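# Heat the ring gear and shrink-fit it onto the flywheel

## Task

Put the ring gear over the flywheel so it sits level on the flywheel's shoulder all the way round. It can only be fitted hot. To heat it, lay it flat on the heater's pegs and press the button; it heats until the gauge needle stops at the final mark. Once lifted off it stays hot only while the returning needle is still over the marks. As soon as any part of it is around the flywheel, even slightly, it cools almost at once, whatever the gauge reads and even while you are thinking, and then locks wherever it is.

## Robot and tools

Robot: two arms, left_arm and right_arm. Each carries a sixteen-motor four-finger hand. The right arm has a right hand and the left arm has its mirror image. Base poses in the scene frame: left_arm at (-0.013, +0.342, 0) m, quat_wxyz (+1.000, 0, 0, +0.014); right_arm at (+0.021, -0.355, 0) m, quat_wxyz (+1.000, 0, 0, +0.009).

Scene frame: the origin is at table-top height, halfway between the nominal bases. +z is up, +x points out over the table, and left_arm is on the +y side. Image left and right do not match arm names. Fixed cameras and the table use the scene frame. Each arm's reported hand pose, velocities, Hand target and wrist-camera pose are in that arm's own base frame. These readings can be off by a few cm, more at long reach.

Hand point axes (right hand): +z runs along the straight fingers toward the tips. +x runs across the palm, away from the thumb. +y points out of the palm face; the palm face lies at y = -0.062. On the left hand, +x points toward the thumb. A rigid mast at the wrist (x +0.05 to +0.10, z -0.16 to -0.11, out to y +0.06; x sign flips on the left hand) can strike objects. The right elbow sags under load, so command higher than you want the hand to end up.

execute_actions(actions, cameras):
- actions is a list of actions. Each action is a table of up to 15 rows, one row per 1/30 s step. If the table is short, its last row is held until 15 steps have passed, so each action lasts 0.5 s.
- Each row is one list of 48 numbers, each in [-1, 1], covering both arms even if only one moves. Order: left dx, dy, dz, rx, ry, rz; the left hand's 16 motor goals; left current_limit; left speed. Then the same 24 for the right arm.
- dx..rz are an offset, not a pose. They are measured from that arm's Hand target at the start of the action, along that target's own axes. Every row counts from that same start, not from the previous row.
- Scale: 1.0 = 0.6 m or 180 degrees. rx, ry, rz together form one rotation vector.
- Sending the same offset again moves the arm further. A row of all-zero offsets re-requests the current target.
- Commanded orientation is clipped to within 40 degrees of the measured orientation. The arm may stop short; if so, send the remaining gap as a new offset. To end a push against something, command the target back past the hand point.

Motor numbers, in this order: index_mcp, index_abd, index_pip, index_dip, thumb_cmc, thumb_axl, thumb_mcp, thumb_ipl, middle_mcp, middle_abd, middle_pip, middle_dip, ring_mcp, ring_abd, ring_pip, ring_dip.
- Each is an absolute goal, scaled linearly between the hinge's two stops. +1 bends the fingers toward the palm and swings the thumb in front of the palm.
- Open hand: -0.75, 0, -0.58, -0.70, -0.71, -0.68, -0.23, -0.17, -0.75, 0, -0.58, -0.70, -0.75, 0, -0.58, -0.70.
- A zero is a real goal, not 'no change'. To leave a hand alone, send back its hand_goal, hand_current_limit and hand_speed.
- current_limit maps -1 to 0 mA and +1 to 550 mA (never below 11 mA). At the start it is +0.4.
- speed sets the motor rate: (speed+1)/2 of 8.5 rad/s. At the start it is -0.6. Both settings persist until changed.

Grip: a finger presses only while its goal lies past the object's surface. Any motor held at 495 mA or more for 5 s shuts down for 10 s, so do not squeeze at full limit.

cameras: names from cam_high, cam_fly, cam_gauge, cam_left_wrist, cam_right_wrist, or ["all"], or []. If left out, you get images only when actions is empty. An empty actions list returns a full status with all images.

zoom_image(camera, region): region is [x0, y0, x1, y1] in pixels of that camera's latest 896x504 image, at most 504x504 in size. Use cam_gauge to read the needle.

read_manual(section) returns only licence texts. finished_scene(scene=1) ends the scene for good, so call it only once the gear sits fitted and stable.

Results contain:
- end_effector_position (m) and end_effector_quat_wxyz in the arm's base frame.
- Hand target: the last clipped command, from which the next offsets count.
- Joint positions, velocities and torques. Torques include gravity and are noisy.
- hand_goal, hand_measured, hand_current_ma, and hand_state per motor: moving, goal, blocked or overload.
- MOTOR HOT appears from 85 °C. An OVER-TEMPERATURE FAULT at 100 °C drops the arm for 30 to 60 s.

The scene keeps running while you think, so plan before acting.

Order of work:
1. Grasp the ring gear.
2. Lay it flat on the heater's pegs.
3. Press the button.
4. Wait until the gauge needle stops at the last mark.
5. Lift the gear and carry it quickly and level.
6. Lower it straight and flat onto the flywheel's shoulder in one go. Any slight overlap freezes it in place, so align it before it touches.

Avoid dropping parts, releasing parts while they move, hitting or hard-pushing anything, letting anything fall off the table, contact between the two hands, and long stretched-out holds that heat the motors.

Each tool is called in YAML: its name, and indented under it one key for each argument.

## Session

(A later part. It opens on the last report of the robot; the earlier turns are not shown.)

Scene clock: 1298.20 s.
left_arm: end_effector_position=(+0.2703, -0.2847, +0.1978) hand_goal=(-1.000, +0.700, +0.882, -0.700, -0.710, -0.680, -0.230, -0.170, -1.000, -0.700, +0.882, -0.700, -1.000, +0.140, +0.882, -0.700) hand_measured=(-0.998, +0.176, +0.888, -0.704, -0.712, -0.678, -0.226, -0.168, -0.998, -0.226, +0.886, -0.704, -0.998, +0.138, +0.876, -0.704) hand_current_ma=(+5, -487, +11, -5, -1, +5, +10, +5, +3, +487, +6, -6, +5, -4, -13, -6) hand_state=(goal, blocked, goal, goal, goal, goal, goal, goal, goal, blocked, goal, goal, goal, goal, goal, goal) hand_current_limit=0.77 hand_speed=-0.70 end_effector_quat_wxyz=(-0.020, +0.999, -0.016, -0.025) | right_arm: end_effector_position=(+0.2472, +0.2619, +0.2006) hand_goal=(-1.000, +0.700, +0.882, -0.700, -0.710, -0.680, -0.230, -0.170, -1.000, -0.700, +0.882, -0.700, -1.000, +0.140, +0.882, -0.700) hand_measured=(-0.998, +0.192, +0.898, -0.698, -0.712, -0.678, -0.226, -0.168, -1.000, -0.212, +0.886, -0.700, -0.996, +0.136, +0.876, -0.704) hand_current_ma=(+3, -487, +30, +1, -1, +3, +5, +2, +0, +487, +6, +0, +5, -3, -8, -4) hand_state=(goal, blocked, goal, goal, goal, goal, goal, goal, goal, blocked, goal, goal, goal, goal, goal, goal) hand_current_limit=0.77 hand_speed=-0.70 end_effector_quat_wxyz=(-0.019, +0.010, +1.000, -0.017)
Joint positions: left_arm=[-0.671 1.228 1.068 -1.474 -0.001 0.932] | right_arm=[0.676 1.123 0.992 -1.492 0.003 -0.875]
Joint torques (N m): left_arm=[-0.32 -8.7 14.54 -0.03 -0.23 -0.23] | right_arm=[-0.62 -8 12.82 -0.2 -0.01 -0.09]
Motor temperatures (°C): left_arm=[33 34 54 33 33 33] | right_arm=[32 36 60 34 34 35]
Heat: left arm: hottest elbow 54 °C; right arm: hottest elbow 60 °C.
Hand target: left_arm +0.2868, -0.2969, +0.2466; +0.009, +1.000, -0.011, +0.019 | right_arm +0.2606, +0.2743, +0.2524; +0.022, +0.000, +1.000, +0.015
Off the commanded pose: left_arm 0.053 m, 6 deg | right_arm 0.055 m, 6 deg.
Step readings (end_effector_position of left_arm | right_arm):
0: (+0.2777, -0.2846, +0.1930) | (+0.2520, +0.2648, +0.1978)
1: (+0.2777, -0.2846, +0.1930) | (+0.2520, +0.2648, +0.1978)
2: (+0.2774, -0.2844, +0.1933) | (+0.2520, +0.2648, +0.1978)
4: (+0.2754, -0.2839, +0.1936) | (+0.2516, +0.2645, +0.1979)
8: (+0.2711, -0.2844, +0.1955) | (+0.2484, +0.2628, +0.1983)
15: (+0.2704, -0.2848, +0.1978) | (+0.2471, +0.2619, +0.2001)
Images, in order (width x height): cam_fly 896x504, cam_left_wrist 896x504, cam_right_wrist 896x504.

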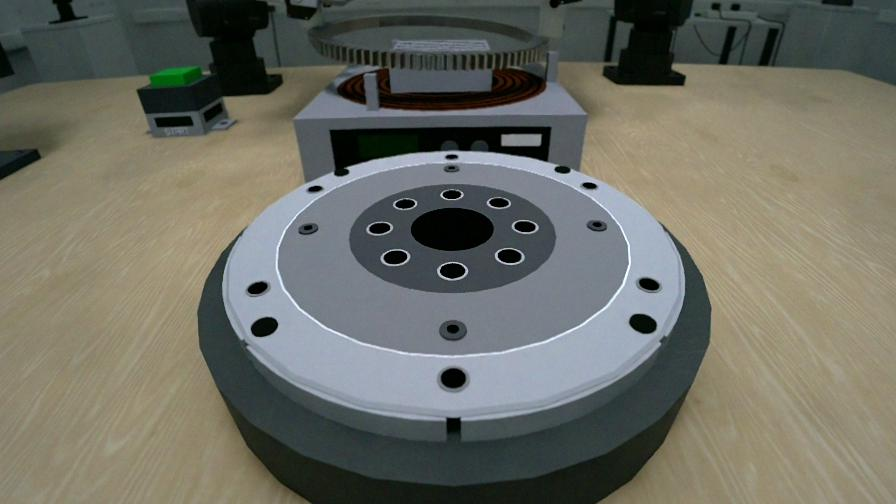

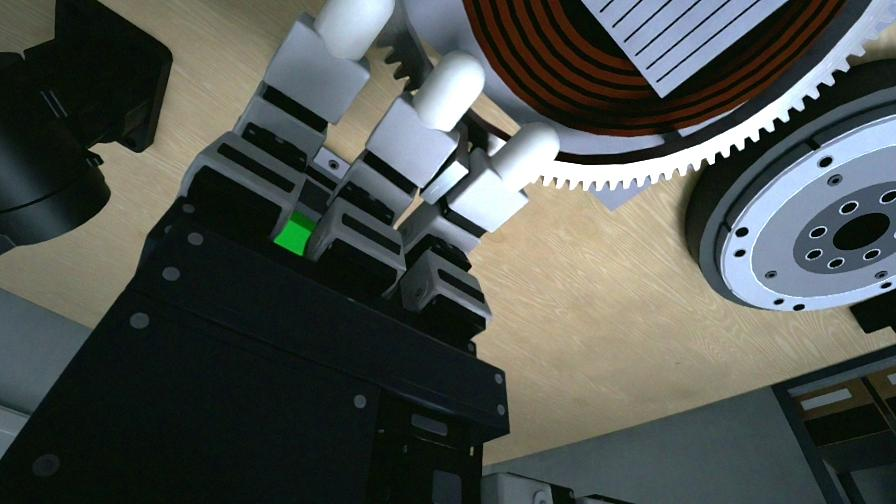

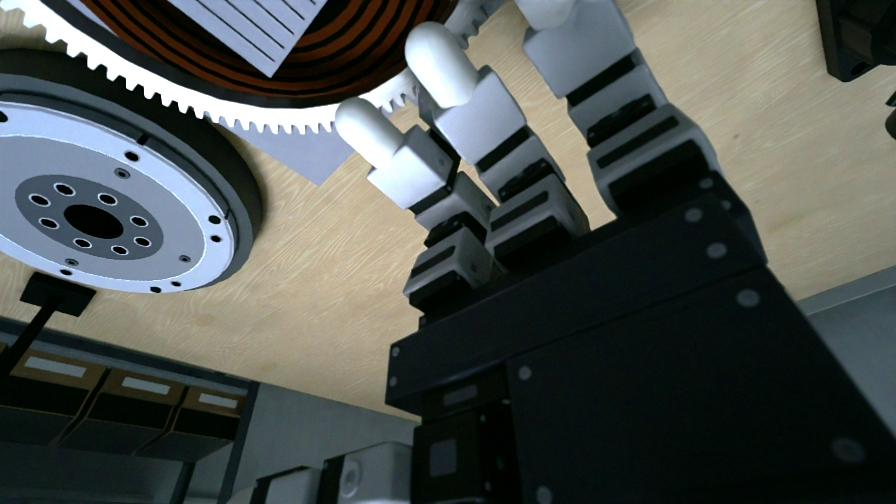

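execute_actions:
  actions:
    - [[0,0,-0.042,-0.004,0.010,-0.002,-1,0.7,0.882,-0.7,-0.71,-0.68,-0.23,-0.17,-1,-0.7,0.882,-0.7,-1,0.14,0.882,-0.7,0.77,-0.7,0,0,-0.042,-0.003,-0.004,0,-1,0.7,0.882,-0.7,-0.71,-0.68,-0.23,-0.17,-1,-0.7,0.882,-0.7,-1,0.14,0.882,-0.7,0.77,-0.7]]
  cameras: ["cam_fly", "cam_high"]

zoom_image:
  camera: "cam_fly"
  region: [270, 0, 610, 180]

zoom_image:
  camera: "cam_high"
  region: [310, 110, 520, 270]

Scene clock: 1309.17 s.
left_arm: end_effector_position=(+0.2693, -0.2842, +0.2236) hand_goal=(-1.000, +0.700, +0.882, -0.700, -0.710, -0.680, -0.230, -0.170, -1.000, -0.700, +0.882, -0.700, -1.000, +0.140, +0.882, -0.700) hand_measured=(-0.996, +0.176, +0.882, -0.704, -0.712, -0.678, -0.226, -0.168, -1.000, -0.226, +0.886, -0.704, -0.998, +0.138, +0.876, -0.704) hand_current_ma=(+6, -487, +1, -5, -1, +5, +10, +5, +0, +487, +6, -6, +5, -4, -13, -6) hand_state=(goal, blocked, goal, goal, goal, goal, goal, goal, goal, blocked, goal, goal, goal, goal, goal, goal) hand_current_limit=0.77 hand_speed=-0.70 end_effector_quat_wxyz=(-0.013, +1.000, -0.014, -0.009) | right_arm: end_effector_position=(+0.2475, +0.2621, +0.2281) hand_goal=(-1.000, +0.700, +0.882, -0.700, -0.710, -0.680, -0.230, -0.170, -1.000, -0.700, +0.882, -0.700, -1.000, +0.140, +0.882, -0.700) hand_measured=(-0.998, +0.192, +0.896, -0.698, -0.712, -0.678, -0.226, -0.168, -1.000, -0.212, +0.884, -0.700, -0.996, +0.136, +0.876, -0.704) hand_current_ma=(+2, -487, +24, +1, -1, +3, +5, +2, +0, +487, +3, +0, +5, -3, -8, -4) hand_state=(goal, blocked, goal, goal, goal, goal, goal, goal, goal, blocked, goal, goal, goal, goal, goal, goal) hand_current_limit=0.77 hand_speed=-0.70 end_effector_quat_wxyz=(-0.011, +0.010, +1.000, -0.011)
Joint positions: left_arm=[-0.677 1.193 1.104 -1.511 -0.01 0.92] | right_arm=[0.676 1.102 1.046 -1.545 0.003 -0.876]
Joint torques (N m): left_arm=[0.97 -8.7 14.86 0.17 -0.32 -0.27] | right_arm=[-0.79 -6.53 12.86 -0.27 -0.01 -0.08]
Motor temperatures (°C): left_arm=[33 34 54 33 33 33] | right_arm=[32 36 60 34 34 35]
Heat: left arm: hottest elbow 54 °C; right arm: hottest elbow 60 °C.
Hand target: left_arm +0.2858, -0.2965, +0.2718; +0.016, +0.999, -0.008, +0.034 | right_arm +0.2596, +0.2736, +0.2777; +0.028, +0.000, +0.999, +0.019
Off the commanded pose: left_arm 0.052 m, 6 deg | right_arm 0.052 m, 6 deg.
Step readings (end_effector_position of left_arm | right_arm):
0: (+0.2703, -0.2847, +0.1978) | (+0.2472, +0.2619, +0.2006)
1: (+0.2703, -0.2846, +0.1979) | (+0.2473, +0.2620, +0.2007)
2: (+0.2699, -0.2845, +0.1984) | (+0.2470, +0.2618, +0.2014)
4: (+0.2688, -0.2845, +0.2009) | (+0.2467, +0.2616, +0.2051)
8: (+0.2681, -0.2844, +0.2124) | (+0.2468, +0.2616, +0.2183)
15: (+0.2695, -0.2844, +0.2236) | (+0.2477, +0.2622, +0.2281)
Images, in order (width x height): cam_high 896x504, cam_fly 896x504.

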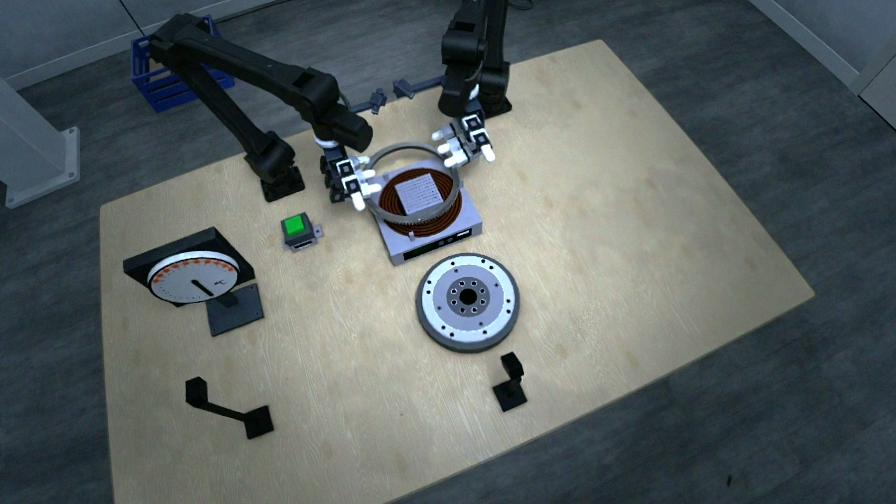

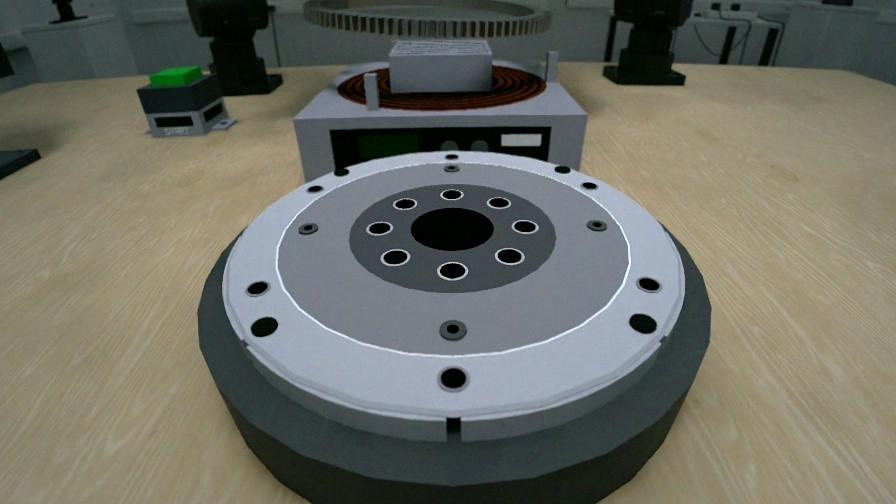

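Scaled by 1.482 from the camera's 896x504 image, which has a finer 1280x720 frame.

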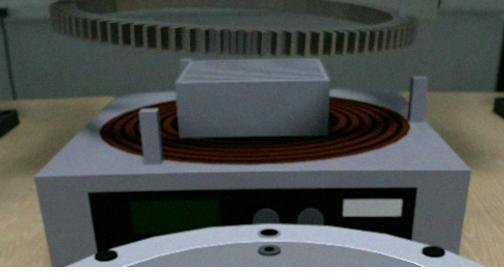

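Scaled by 2.400 from the camera's 896x504 image, which has a finer 1280x720 frame.

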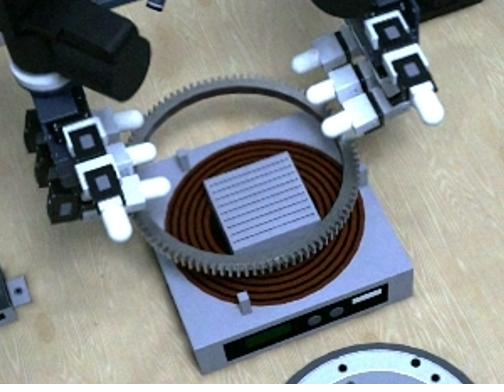

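execute_actions:
  actions:
    - [[0.075,0,0.005,0,0,0,-1,0.7,0.882,-0.7,-0.71,-0.68,-0.23,-0.17,-1,-0.7,0.882,-0.7,-1,0.14,0.882,-0.7,0.77,-0.7,-0.075,0,0.005,0,0,0,-1,0.7,0.882,-0.7,-0.71,-0.68,-0.23,-0.17,-1,-0.7,0.882,-0.7,-1,0.14,0.882,-0.7,0.77,-0.7]]
  cameras: ["cam_fly"]

Scene clock: 1342.60 s.
left_arm: end_effector_position=(+0.3173, -0.2877, +0.2491) hand_goal=(-1.000, +0.700, +0.882, -0.700, -0.710, -0.680, -0.230, -0.170, -1.000, -0.700, +0.882, -0.700, -1.000, +0.140, +0.882, -0.700) hand_measured=(-0.998, +0.288, +0.890, -0.704, -0.712, -0.678, -0.226, -0.168, -1.000, -0.396, +0.896, -0.704, -0.998, +0.138, +0.876, -0.704) hand_current_ma=(+2, -487, +18, -5, -1, +5, +10, +5, +0, +487, +32, -6, +5, -4, -13, -6) hand_state=(goal, blocked, goal, goal, goal, goal, goal, goal, goal, blocked, goal, goal, goal, goal, goal, goal) hand_current_limit=0.77 hand_speed=-0.70 end_effector_quat_wxyz=(+0.000, +1.000, -0.004, +0.013) | right_arm: end_effector_position=(+0.2918, +0.2641, +0.2527) hand_goal=(-1.000, +0.700, +0.882, -0.700, -0.710, -0.680, -0.230, -0.170, -1.000, -0.700, +0.882, -0.700, -1.000, +0.140, +0.882, -0.700) hand_measured=(-1.000, +0.312, +0.890, -0.698, -0.710, -0.678, -0.226, -0.168, -1.000, -0.356, +0.894, -0.700, -0.998, +0.136, +0.876, -0.704) hand_current_ma=(+0, -487, +11, +1, -1, +3, +6, +2, +0, +487, +22, +0, +3, -3, -8, -4) hand_state=(goal, blocked, goal, goal, goal, goal, goal, goal, goal, blocked, goal, goal, goal, goal, goal, goal) hand_current_limit=0.77 hand_speed=-0.70 end_effector_quat_wxyz=(+0.006, +0.005, +1.000, +0.002)
Joint positions: left_arm=[-0.607 1.262 1.22 -1.509 -0.015 0.972] | right_arm=[0.592 1.172 1.156 -1.541 0.003 -0.968]
Joint torques (N m): left_arm=[1.08 -7.3 12.59 1.06 0.02 0.03] | right_arm=[-0.79 -5.6 10.7 0.75 -0.18 -0.04]
Motor temperatures (°C): left_arm=[33 35 61 33 33 33] | right_arm=[32 36 61 34 34 35]
Heat: left arm: hottest elbow 61 °C; right arm: hottest elbow 61 °C.
Hand target: left_arm +0.3308, -0.2973, +0.2720; +0.016, +0.999, -0.008, +0.034 | right_arm +0.3047, +0.2736, +0.2772; +0.028, +0.000, +0.999, +0.019
Off the commanded pose: left_arm 0.028 m, 3 deg | right_arm 0.029 m, 3 deg.
Step readings (end_effector_position of left_arm | right_arm):
0: (+0.2693, -0.2842, +0.2236) | (+0.2474, +0.2620, +0.2280)
1: (+0.2694, -0.2843, +0.2237) | (+0.2474, +0.2620, +0.2280)
2: (+0.2700, -0.2844, +0.2240) | (+0.2481, +0.2619, +0.2285)
4: (+0.2760, -0.2850, +0.2259) | (+0.2545, +0.2608, +0.2302)
8: (+0.3028, -0.2853, +0.2380) | (+0.2779, +0.2584, +0.2347)
15: (+0.3170, -0.2868, +0.2529) | (+0.2907, +0.2623, +0.2482)
Images, in order (width x height): cam_fly 896x504.

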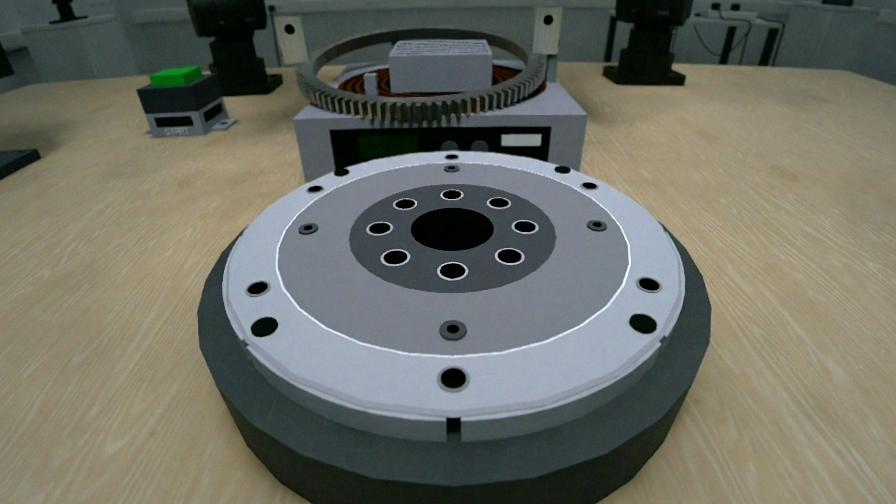

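execute_actions:
  actions:
    - [[0,0,-0.03,0.01,-0.02,0.003,-1,-0.12,0.882,-0.7,-0.71,-0.68,-0.23,-0.17,-1,0.12,0.882,-0.7,-1,0.14,0.882,-0.7,0.4,-0.6,0,0,-0.03,0.01,0.015,0.004,-1,-0.12,0.882,-0.7,-0.71,-0.68,-0.23,-0.17,-1,0.12,0.882,-0.7,-1,0.14,0.882,-0.7,0.4,-0.6]]
  cameras: ["all"]

zoom_image:
  camera: "cam_fly"
  region: [270, 0, 610, 180]

zoom_image:
  camera: "cam_high"
  region: [310, 110, 520, 270]

Scene clock: 1368.67 s.
left_arm: end_effector_position=(+0.3181, -0.2912, +0.2680) hand_goal=(-1.000, -0.120, +0.882, -0.700, -0.710, -0.680, -0.230, -0.170, -1.000, +0.120, +0.882, -0.700, -1.000, +0.140, +0.882, -0.700) hand_measured=(-0.998, -0.116, +0.882, -0.704, -0.712, -0.678, -0.226, -0.168, -1.000, +0.116, +0.882, -0.704, -0.998, +0.138, +0.876, -0.704) hand_current_ma=(+2, +6, +0, -5, -1, +5, +10, +5, +0, -5, +0, -6, +5, -4, -13, -6) hand_state=(goal, goal, goal, goal, goal, goal, goal, goal, goal, goal, goal, goal, goal, goal, goal, goal) hand_current_limit=0.40 hand_speed=-0.60 end_effector_quat_wxyz=(-0.012, +1.000, -0.011, -0.012) | right_arm: end_effector_position=(+0.2931, +0.2655, +0.2736) hand_goal=(-1.000, -0.120, +0.882, -0.700, -0.710, -0.680, -0.230, -0.170, -1.000, +0.120, +0.882, -0.700, -1.000, +0.140, +0.882, -0.700) hand_measured=(-1.000, -0.116, +0.882, -0.698, -0.710, -0.678, -0.226, -0.168, -1.000, +0.116, +0.882, -0.700, -0.998, +0.136, +0.876, -0.704) hand_current_ma=(+0, +3, +0, +1, -1, +3, +6, +2, +0, -3, +0, +0, +3, -3, -8, -4) hand_state=(goal, goal, goal, goal, goal, goal, goal, goal, goal, goal, goal, goal, goal, goal, goal, goal) hand_current_limit=0.40 hand_speed=-0.60 end_effector_quat_wxyz=(-0.009, +0.005, +1.000, -0.007)
Joint positions: left_arm=[-0.607 1.306 1.317 -1.616 -0.006 0.986] | right_arm=[0.592 1.202 1.24 -1.631 0.001 -0.969]
Joint torques (N m): left_arm=[0.97 -8 12.96 0.21 0.02 0.04] | right_arm=[0.15 -5.48 10.58 -0.24 -0.14 0.18]
Motor temperatures (°C): left_arm=[33 34 59 33 33 33] | right_arm=[32 36 62 34 34 35]
Heat: left arm: hottest elbow 59 °C; right arm: hottest elbow 62 °C.
Hand target: left_arm +0.3296, -0.2967, +0.2900; +0.000, +1.000, -0.013, +0.003 | right_arm +0.3038, +0.2729, +0.2951; +0.005, +0.007, +1.000, +0.004
Off the commanded pose: left_arm 0.025 m, 2 deg | right_arm 0.025 m, 2 deg.
Step readings (end_effector_position of left_arm | right_arm):
0: (+0.3173, -0.2877, +0.2491) | (+0.2918, +0.2642, +0.2527)
1: (+0.3174, -0.2878, +0.2491) | (+0.2918, +0.2642, +0.2529)
2: (+0.3168, -0.2879, +0.2500) | (+0.2915, +0.2641, +0.2536)
4: (+0.3160, -0.2883, +0.2542) | (+0.2903, +0.2636, +0.2576)
8: (+0.3194, -0.2916, +0.2661) | (+0.2929, +0.2654, +0.2710)
15: (+0.3184, -0.2913, +0.2701) | (+0.2930, +0.2655, +0.2758)

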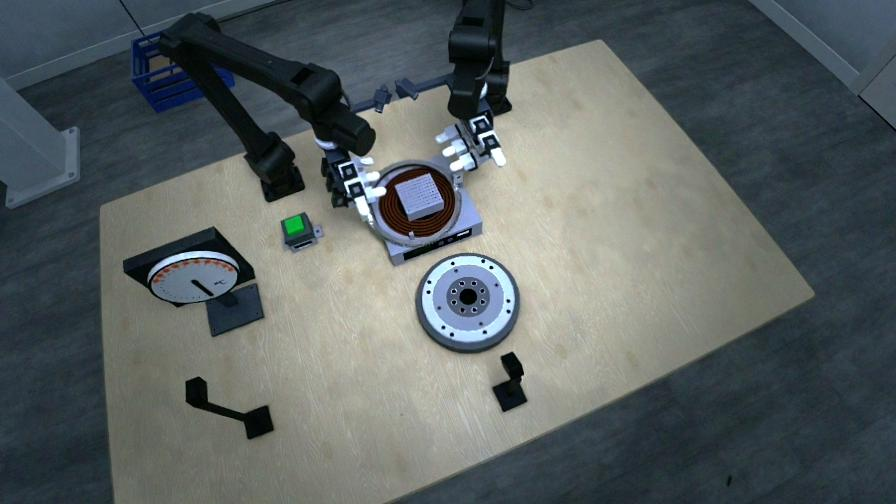

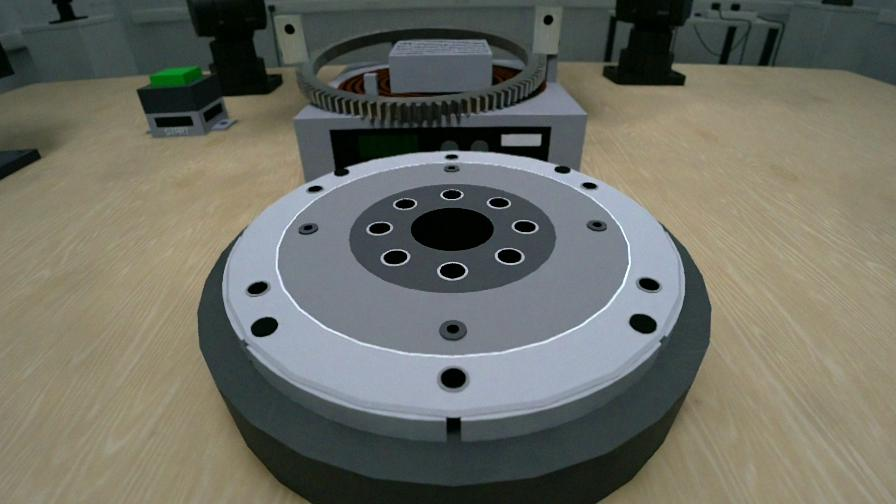

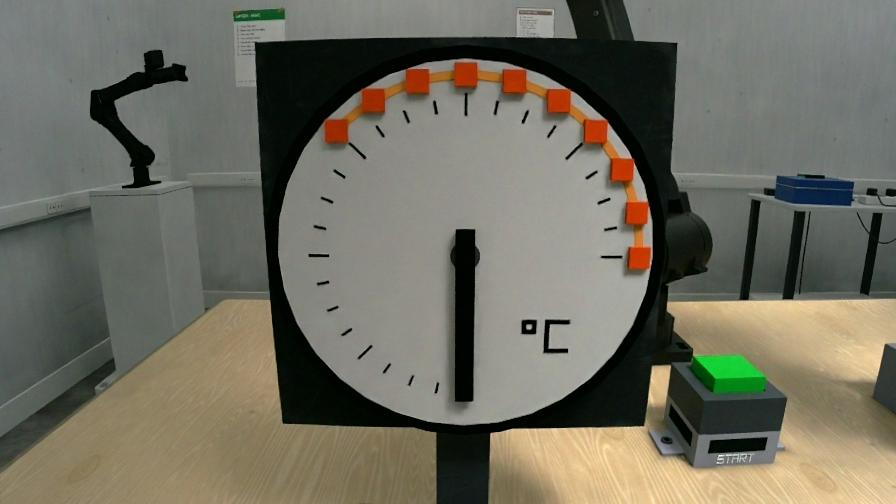

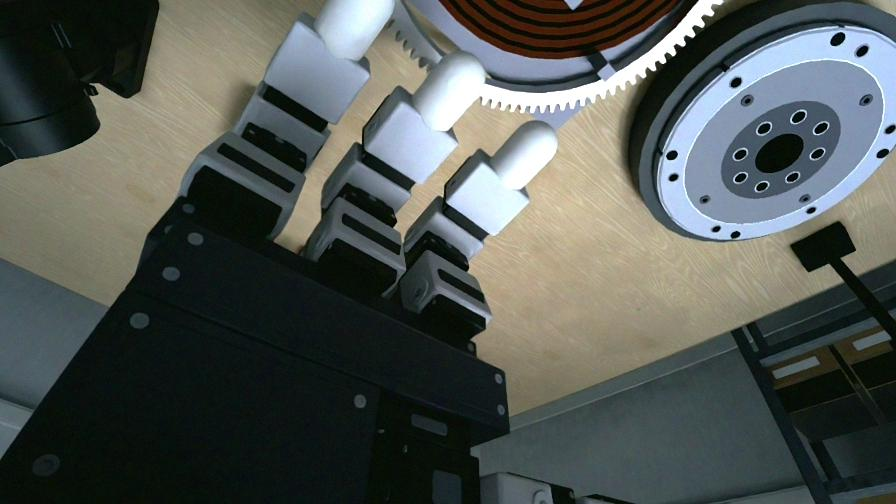

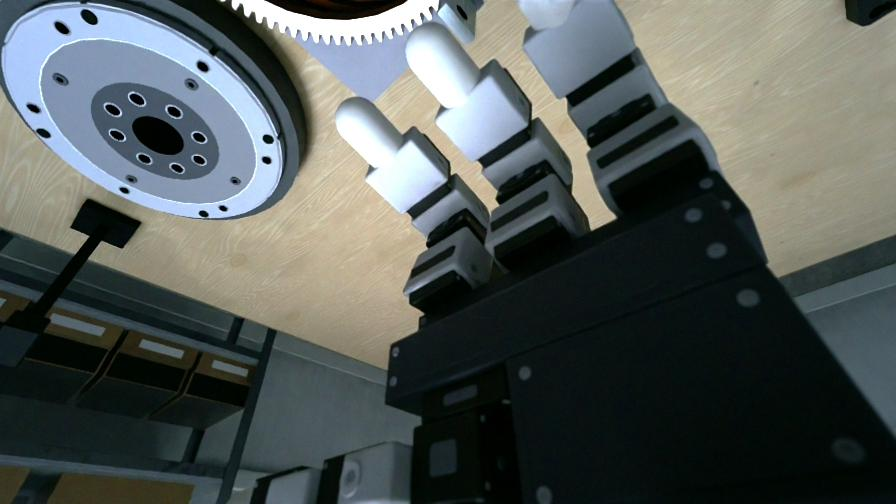

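Scaled by 1.482 from the camera's 896x504 image, which has a finer 1280x720 frame.

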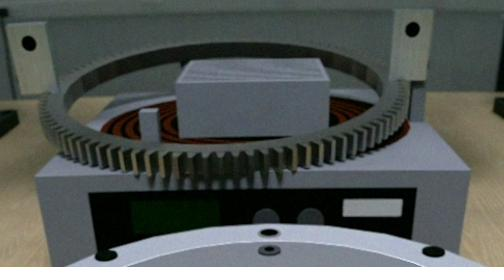

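Scaled by 2.400 from the camera's 896x504 image, which has a finer 1280x720 frame.

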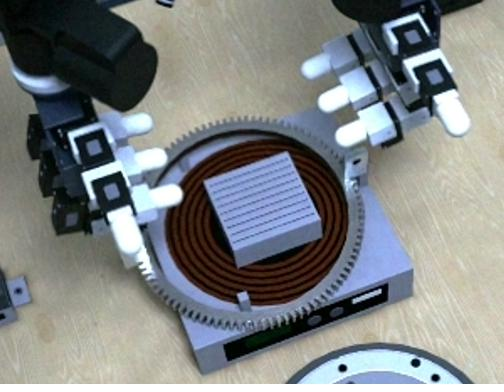

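execute_actions:
  actions: []
  cameras: ["all"]

Scene clock: 1386.80 s.
left_arm: end_effector_position=(+0.3180, -0.2912, +0.2680) hand_goal=(-1.000, -0.120, +0.882, -0.700, -0.710, -0.680, -0.230, -0.170, -1.000, +0.120, +0.882, -0.700, -1.000, +0.140, +0.882, -0.700) hand_measured=(-0.998, -0.116, +0.882, -0.704, -0.712, -0.678, -0.226, -0.168, -1.000, +0.116, +0.882, -0.704, -0.998, +0.138, +0.876, -0.704) hand_current_ma=(+2, +6, +0, -5, -1, +5, +10, +5, +0, -5, +0, -6, +5, -4, -13, -6) hand_state=(goal, goal, goal, goal, goal, goal, goal, goal, goal, goal, goal, goal, goal, goal, goal, goal) hand_current_limit=0.40 hand_speed=-0.60 end_effector_quat_wxyz=(-0.012, +1.000, -0.011, -0.012) | right_arm: end_effector_position=(+0.2930, +0.2655, +0.2736) hand_goal=(-1.000, -0.120, +0.882, -0.700, -0.710, -0.680, -0.230, -0.170, -1.000, +0.120, +0.882, -0.700, -1.000, +0.140, +0.882, -0.700) hand_measured=(-1.000, -0.116, +0.882, -0.698, -0.710, -0.678, -0.226, -0.168, -1.000, +0.116, +0.882, -0.700, -0.998, +0.136, +0.876, -0.704) hand_current_ma=(+0, +3, +0, +1, -1, +3, +6, +2, +0, -3, +0, +0, +3, -3, -8, -4) hand_state=(goal, goal, goal, goal, goal, goal, goal, goal, goal, goal, goal, goal, goal, goal, goal, goal) hand_current_limit=0.40 hand_speed=-0.60 end_effector_quat_wxyz=(-0.009, +0.005, +1.000, -0.007)
Joint positions: left_arm=[-0.607 1.306 1.317 -1.616 -0.006 0.986] | right_arm=[0.592 1.202 1.24 -1.632 0.001 -0.969]
Joint velocities: within noise
Joint torques (N m): left_arm=[0.73 -6.59 12.77 0.13 0 -0.01] | right_arm=[-1.14 -6.42 10.67 -0.01 -0.13 0.11]
Motor temperatures (°C): left_arm=[33 35 60 33 33 33] | right_arm=[32 36 61 34 34 35]
Heat: left arm: hottest elbow 60 °C; right arm: hottest elbow 61 °C.
Hand target: left_arm +0.3296, -0.2967, +0.2900; +0.000, +1.000, -0.013, +0.003 | right_arm +0.3037, +0.2729, +0.2951; +0.005, +0.007, +1.000, +0.004
Off the commanded pose: left_arm 0.025 m, 2 deg | right_arm 0.025 m, 2 deg.

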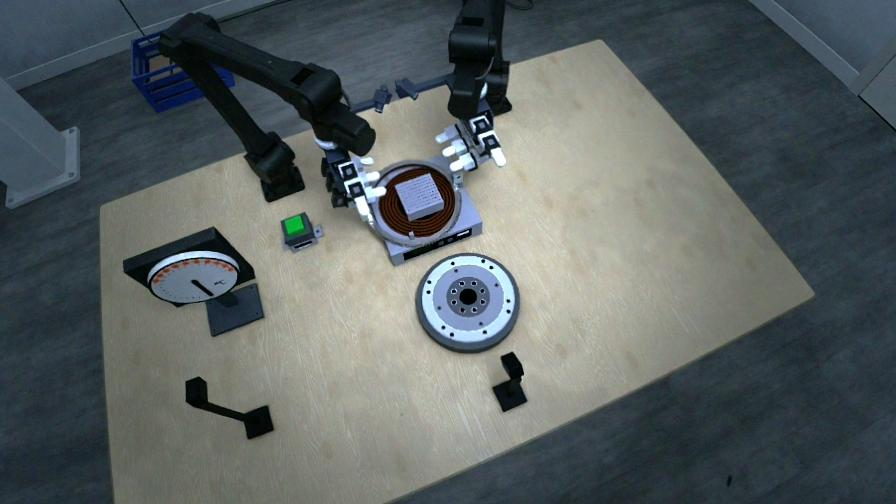

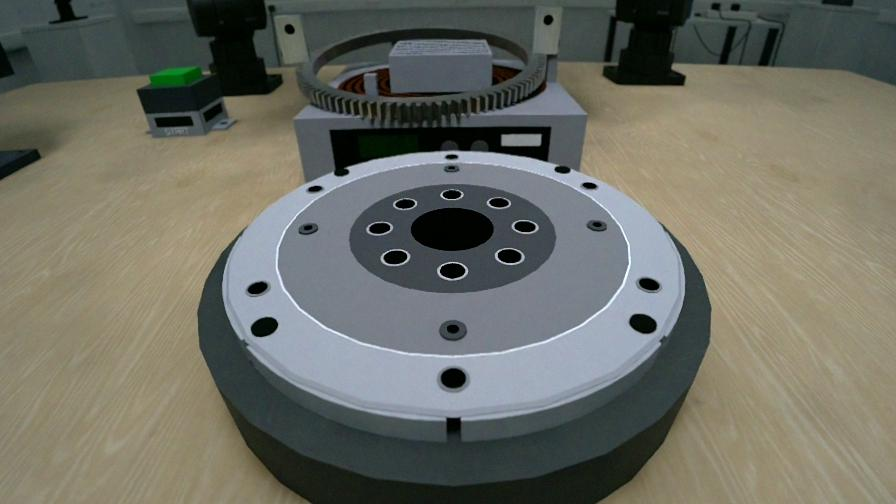

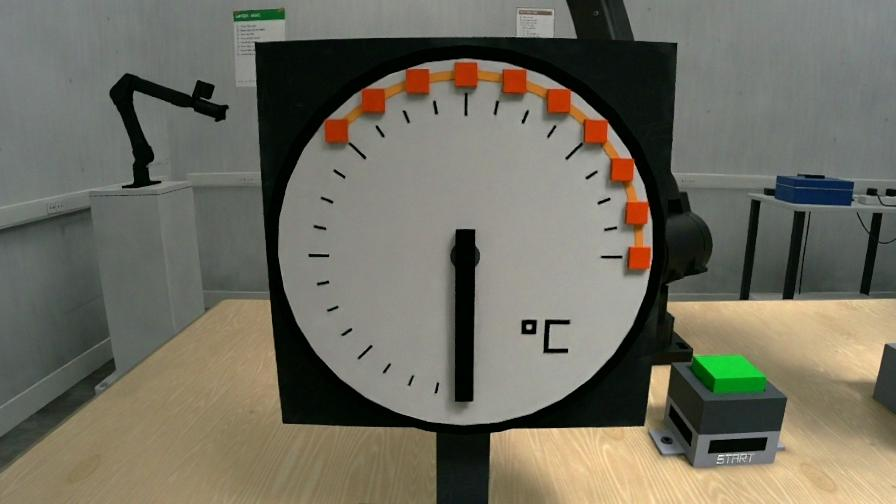

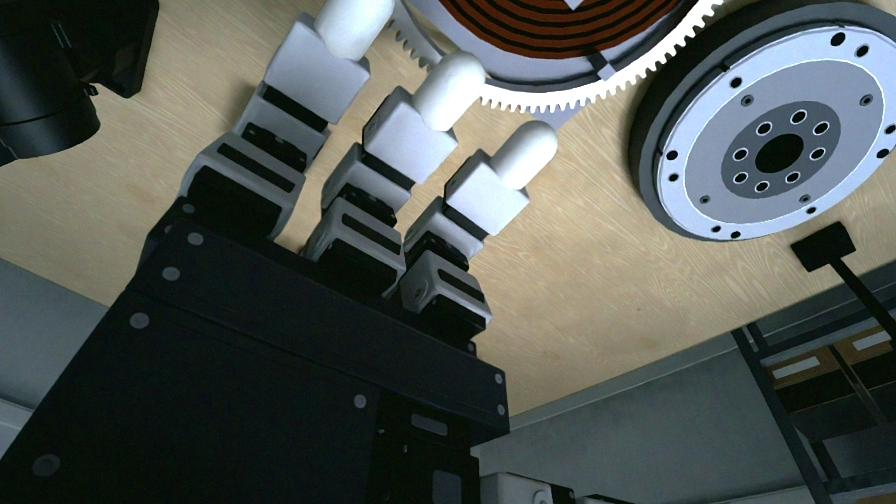

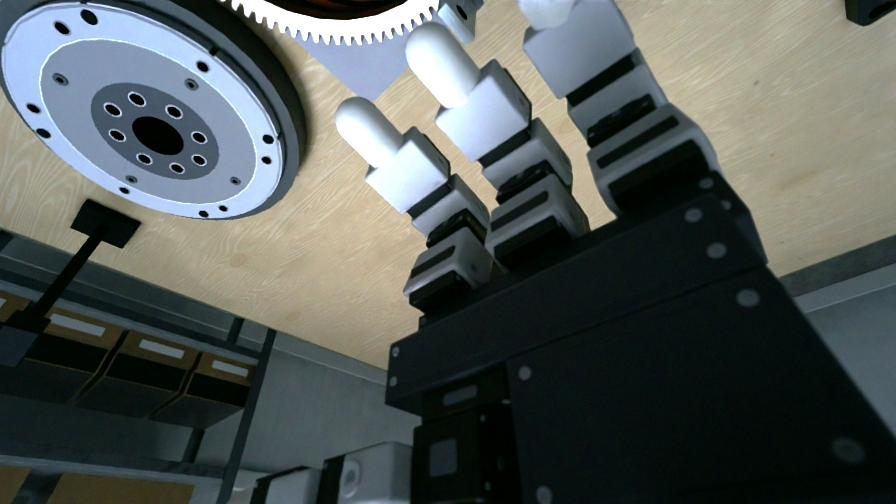

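zoom_image:
  camera: "cam_high"
  region: [310, 110, 520, 270]

zoom_image:
  camera: "cam_fly"
  region: [270, 0, 610, 180]

zoom_image:
  camera: "cam_left_wrist"
  region: [300, 0, 760, 260]

zoom_image:
  camera: "cam_right_wrist"
  region: [200, 0, 660, 260]

Scaled by 2.400 from the camera's 896x504 image, which has a finer 1280x720 frame.

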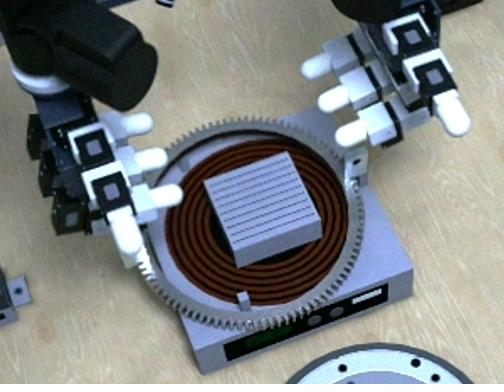

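Scaled by 1.482 from the camera's 896x504 image, which has a finer 1280x720 frame.

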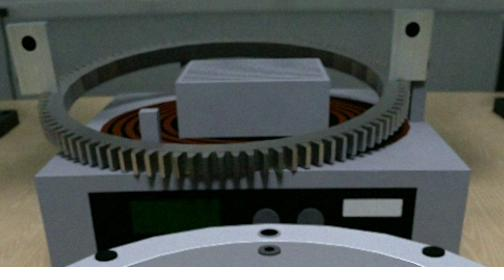

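Scaled by 1.096 from the camera's 896x504 image, which has a finer 1280x720 frame.

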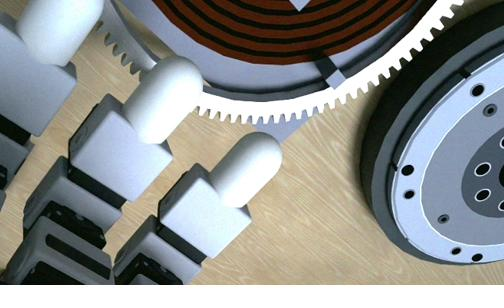

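Scaled by 1.096 from the camera's 896x504 image, which has a finer 1280x720 frame.

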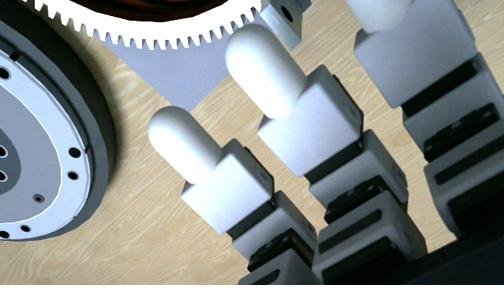

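execute_actions:
  actions:
    - [[0,0,0,0,0,0,-1,-0.12,0.226,-1,-0.71,-0.68,-0.23,-0.17,-1,0.12,0.226,-1,-1,0.14,0.226,-1,0.4,-0.4,0,0,0,0,0,0,-1,-0.12,0.226,-1,-0.71,-0.68,-0.23,-0.17,-1,0.12,0.226,-1,-1,0.14,0.226,-1,0.4,-0.4]]
  cameras: ["cam_left_wrist","cam_right_wrist","cam_high"]

zoom_image:
  camera: "cam_left_wrist"
  region: [300, 0, 760, 260]

zoom_image:
  camera: "cam_right_wrist"
  region: [200, 0, 660, 260]

zoom_image:
  camera: "cam_high"
  region: [310, 110, 520, 270]

Scene clock: 1404.73 s.
left_arm: end_effector_position=(+0.3180, -0.2913, +0.2680) hand_goal=(-1.000, -0.120, +0.226, -1.000, -0.710, -0.680, -0.230, -0.170, -1.000, +0.120, +0.226, -1.000, -1.000, +0.140, +0.226, -1.000) hand_measured=(-0.998, -0.116, +0.228, -0.998, -0.712, -0.678, -0.226, -0.168, -1.000, +0.116, +0.228, -0.998, -0.998, +0.138, +0.228, -0.998) hand_current_ma=(+2, +6, +2, +4, -1, +5, +10, +5, +0, -5, +2, +4, +5, -4, +2, +4) hand_state=(goal, goal, goal, goal, goal, goal, goal, goal, goal, goal, goal, goal, goal, goal, goal, goal) hand_current_limit=0.40 hand_speed=-0.40 end_effector_quat_wxyz=(-0.012, +1.000, -0.011, -0.013) | right_arm: end_effector_position=(+0.2930, +0.2655, +0.2736) hand_goal=(-1.000, -0.120, +0.226, -1.000, -0.710, -0.680, -0.230, -0.170, -1.000, +0.120, +0.226, -1.000, -1.000, +0.140, +0.226, -1.000) hand_measured=(-1.000, -0.116, +0.228, -0.998, -0.710, -0.678, -0.226, -0.168, -1.000, +0.116, +0.228, -0.998, -0.998, +0.136, +0.228, -0.998) hand_current_ma=(+0, +3, +2, +2, -1, +3, +6, +2, +0, -3, +2, +2, +3, -3, +1, +3) hand_state=(goal, goal, goal, goal, goal, goal, goal, goal, goal, goal, goal, goal, goal, goal, goal, goal) hand_current_limit=0.40 hand_speed=-0.40 end_effector_quat_wxyz=(-0.009, +0.005, +1.000, -0.007)
Joint positions: left_arm=[-0.607 1.306 1.317 -1.616 -0.006 0.986] | right_arm=[0.592 1.202 1.24 -1.632 0 -0.969]
Joint torques (N m): left_arm=[0.91 -6.95 12.74 0.44 -0.08 -0.01] | right_arm=[-1.26 -5.71 10.65 -0.1 -0.18 0.12]
Motor temperatures (°C): left_arm=[33 35 60 33 33 33] | right_arm=[32 36 60 34 34 35]
Heat: left arm: hottest elbow 60 °C; right arm: hottest elbow 60 °C.
Hand target: left_arm +0.3296, -0.2968, +0.2900; +0.000, +1.000, -0.013, +0.003 | right_arm +0.3037, +0.2729, +0.2951; +0.004, +0.007, +1.000, +0.004
Off the commanded pose: left_arm 0.025 m, 2 deg | right_arm 0.025 m, 2 deg.
Step readings (end_effector_position of left_arm | right_arm):
0: (+0.3180, -0.2912, +0.2680) | (+0.2930, +0.2655, +0.2736)
1: (+0.3180, -0.2912, +0.2680) | (+0.2930, +0.2655, +0.2736)
2: (+0.3180, -0.2912, +0.2680) | (+0.2930, +0.2655, +0.2736)
4: (+0.3180, -0.2913, +0.2680) | (+0.2930, +0.2655, +0.2736)
8: (+0.3180, -0.2913, +0.2680) | (+0.2930, +0.2655, +0.2736)
15: (+0.3180, -0.2913, +0.2680) | (+0.2930, +0.2655, +0.2736)
Images, in order (width x height): cam_high 896x504, cam_left_wrist 896x504, cam_right_wrist 896x504.

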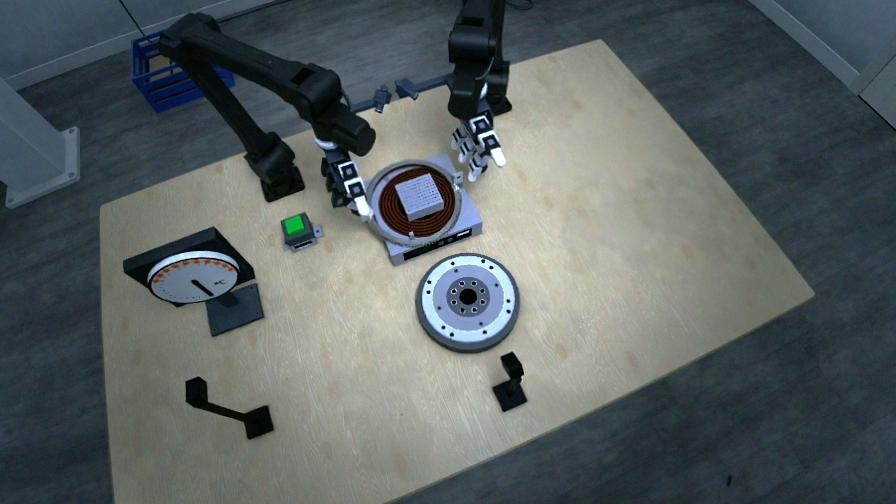

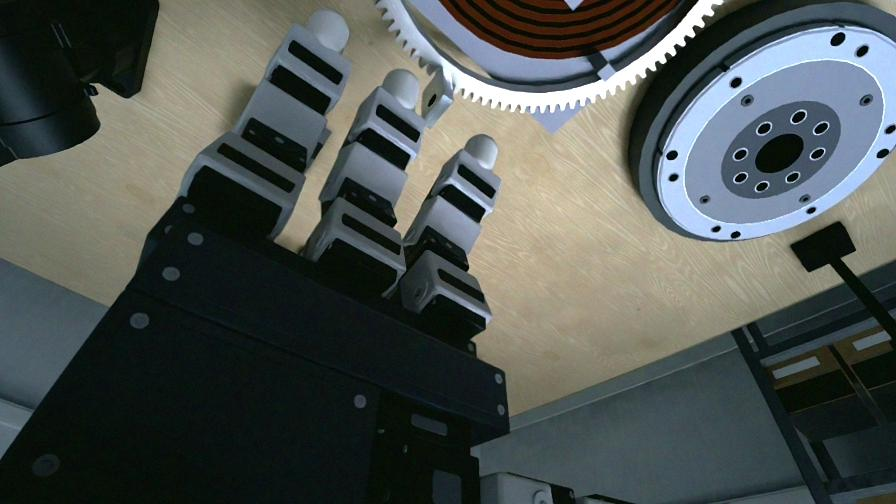

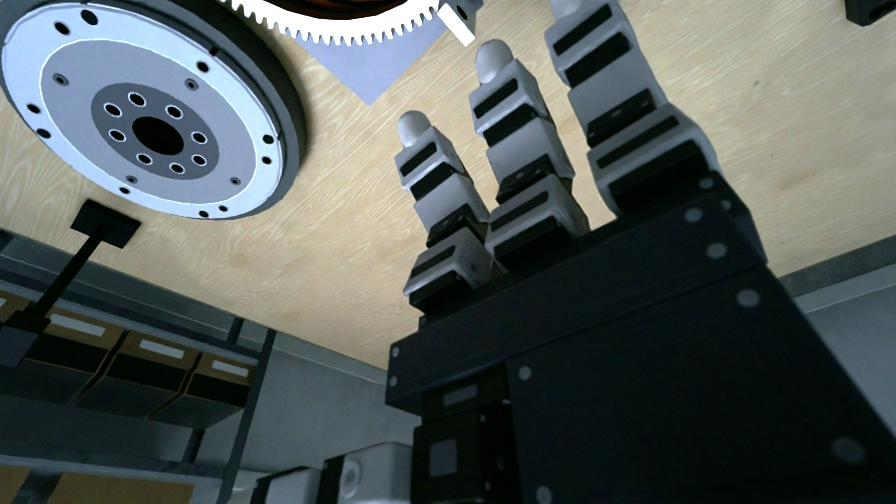

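Scaled by 1.096 from the camera's 896x504 image, which has a finer 1280x720 frame.

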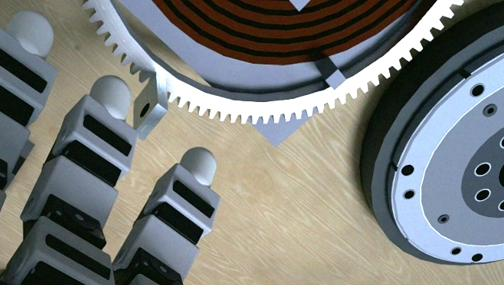

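Scaled by 1.096 from the camera's 896x504 image, which has a finer 1280x720 frame.

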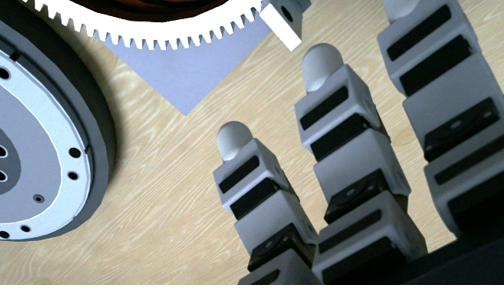

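Scaled by 2.400 from the camera's 896x504 image, which has a finer 1280x720 frame.

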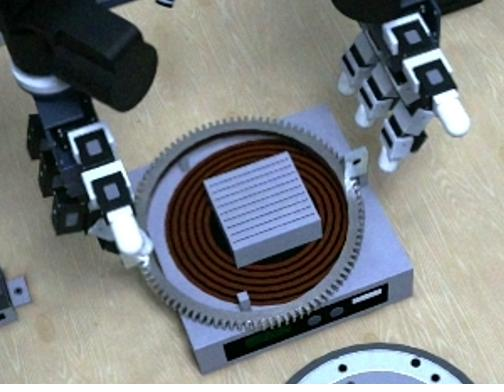

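zoom_image:
  camera: "cam_left_wrist"
  region: [370, 40, 500, 160]

zoom_image:
  camera: "cam_right_wrist"
  region: [400, 0, 640, 140]

Scaled by 3.877 from the camera's 896x504 image, which has a finer 1280x720 frame.

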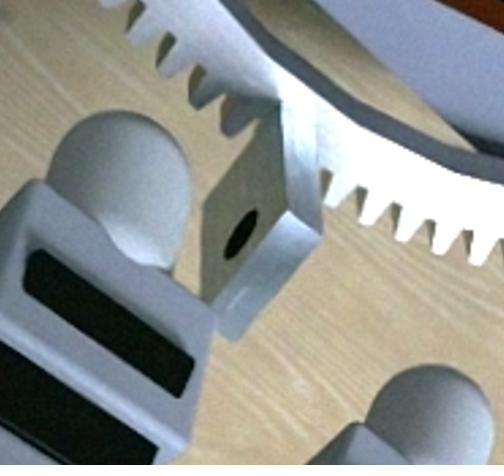

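Scaled by 2.100 from the camera's 896x504 image, which has a finer 1280x720 frame.

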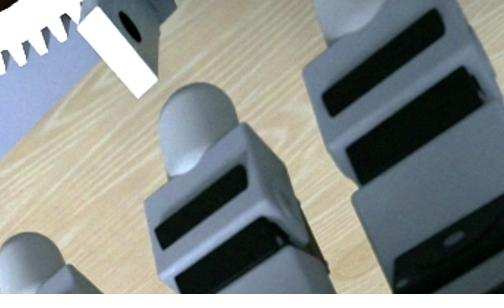

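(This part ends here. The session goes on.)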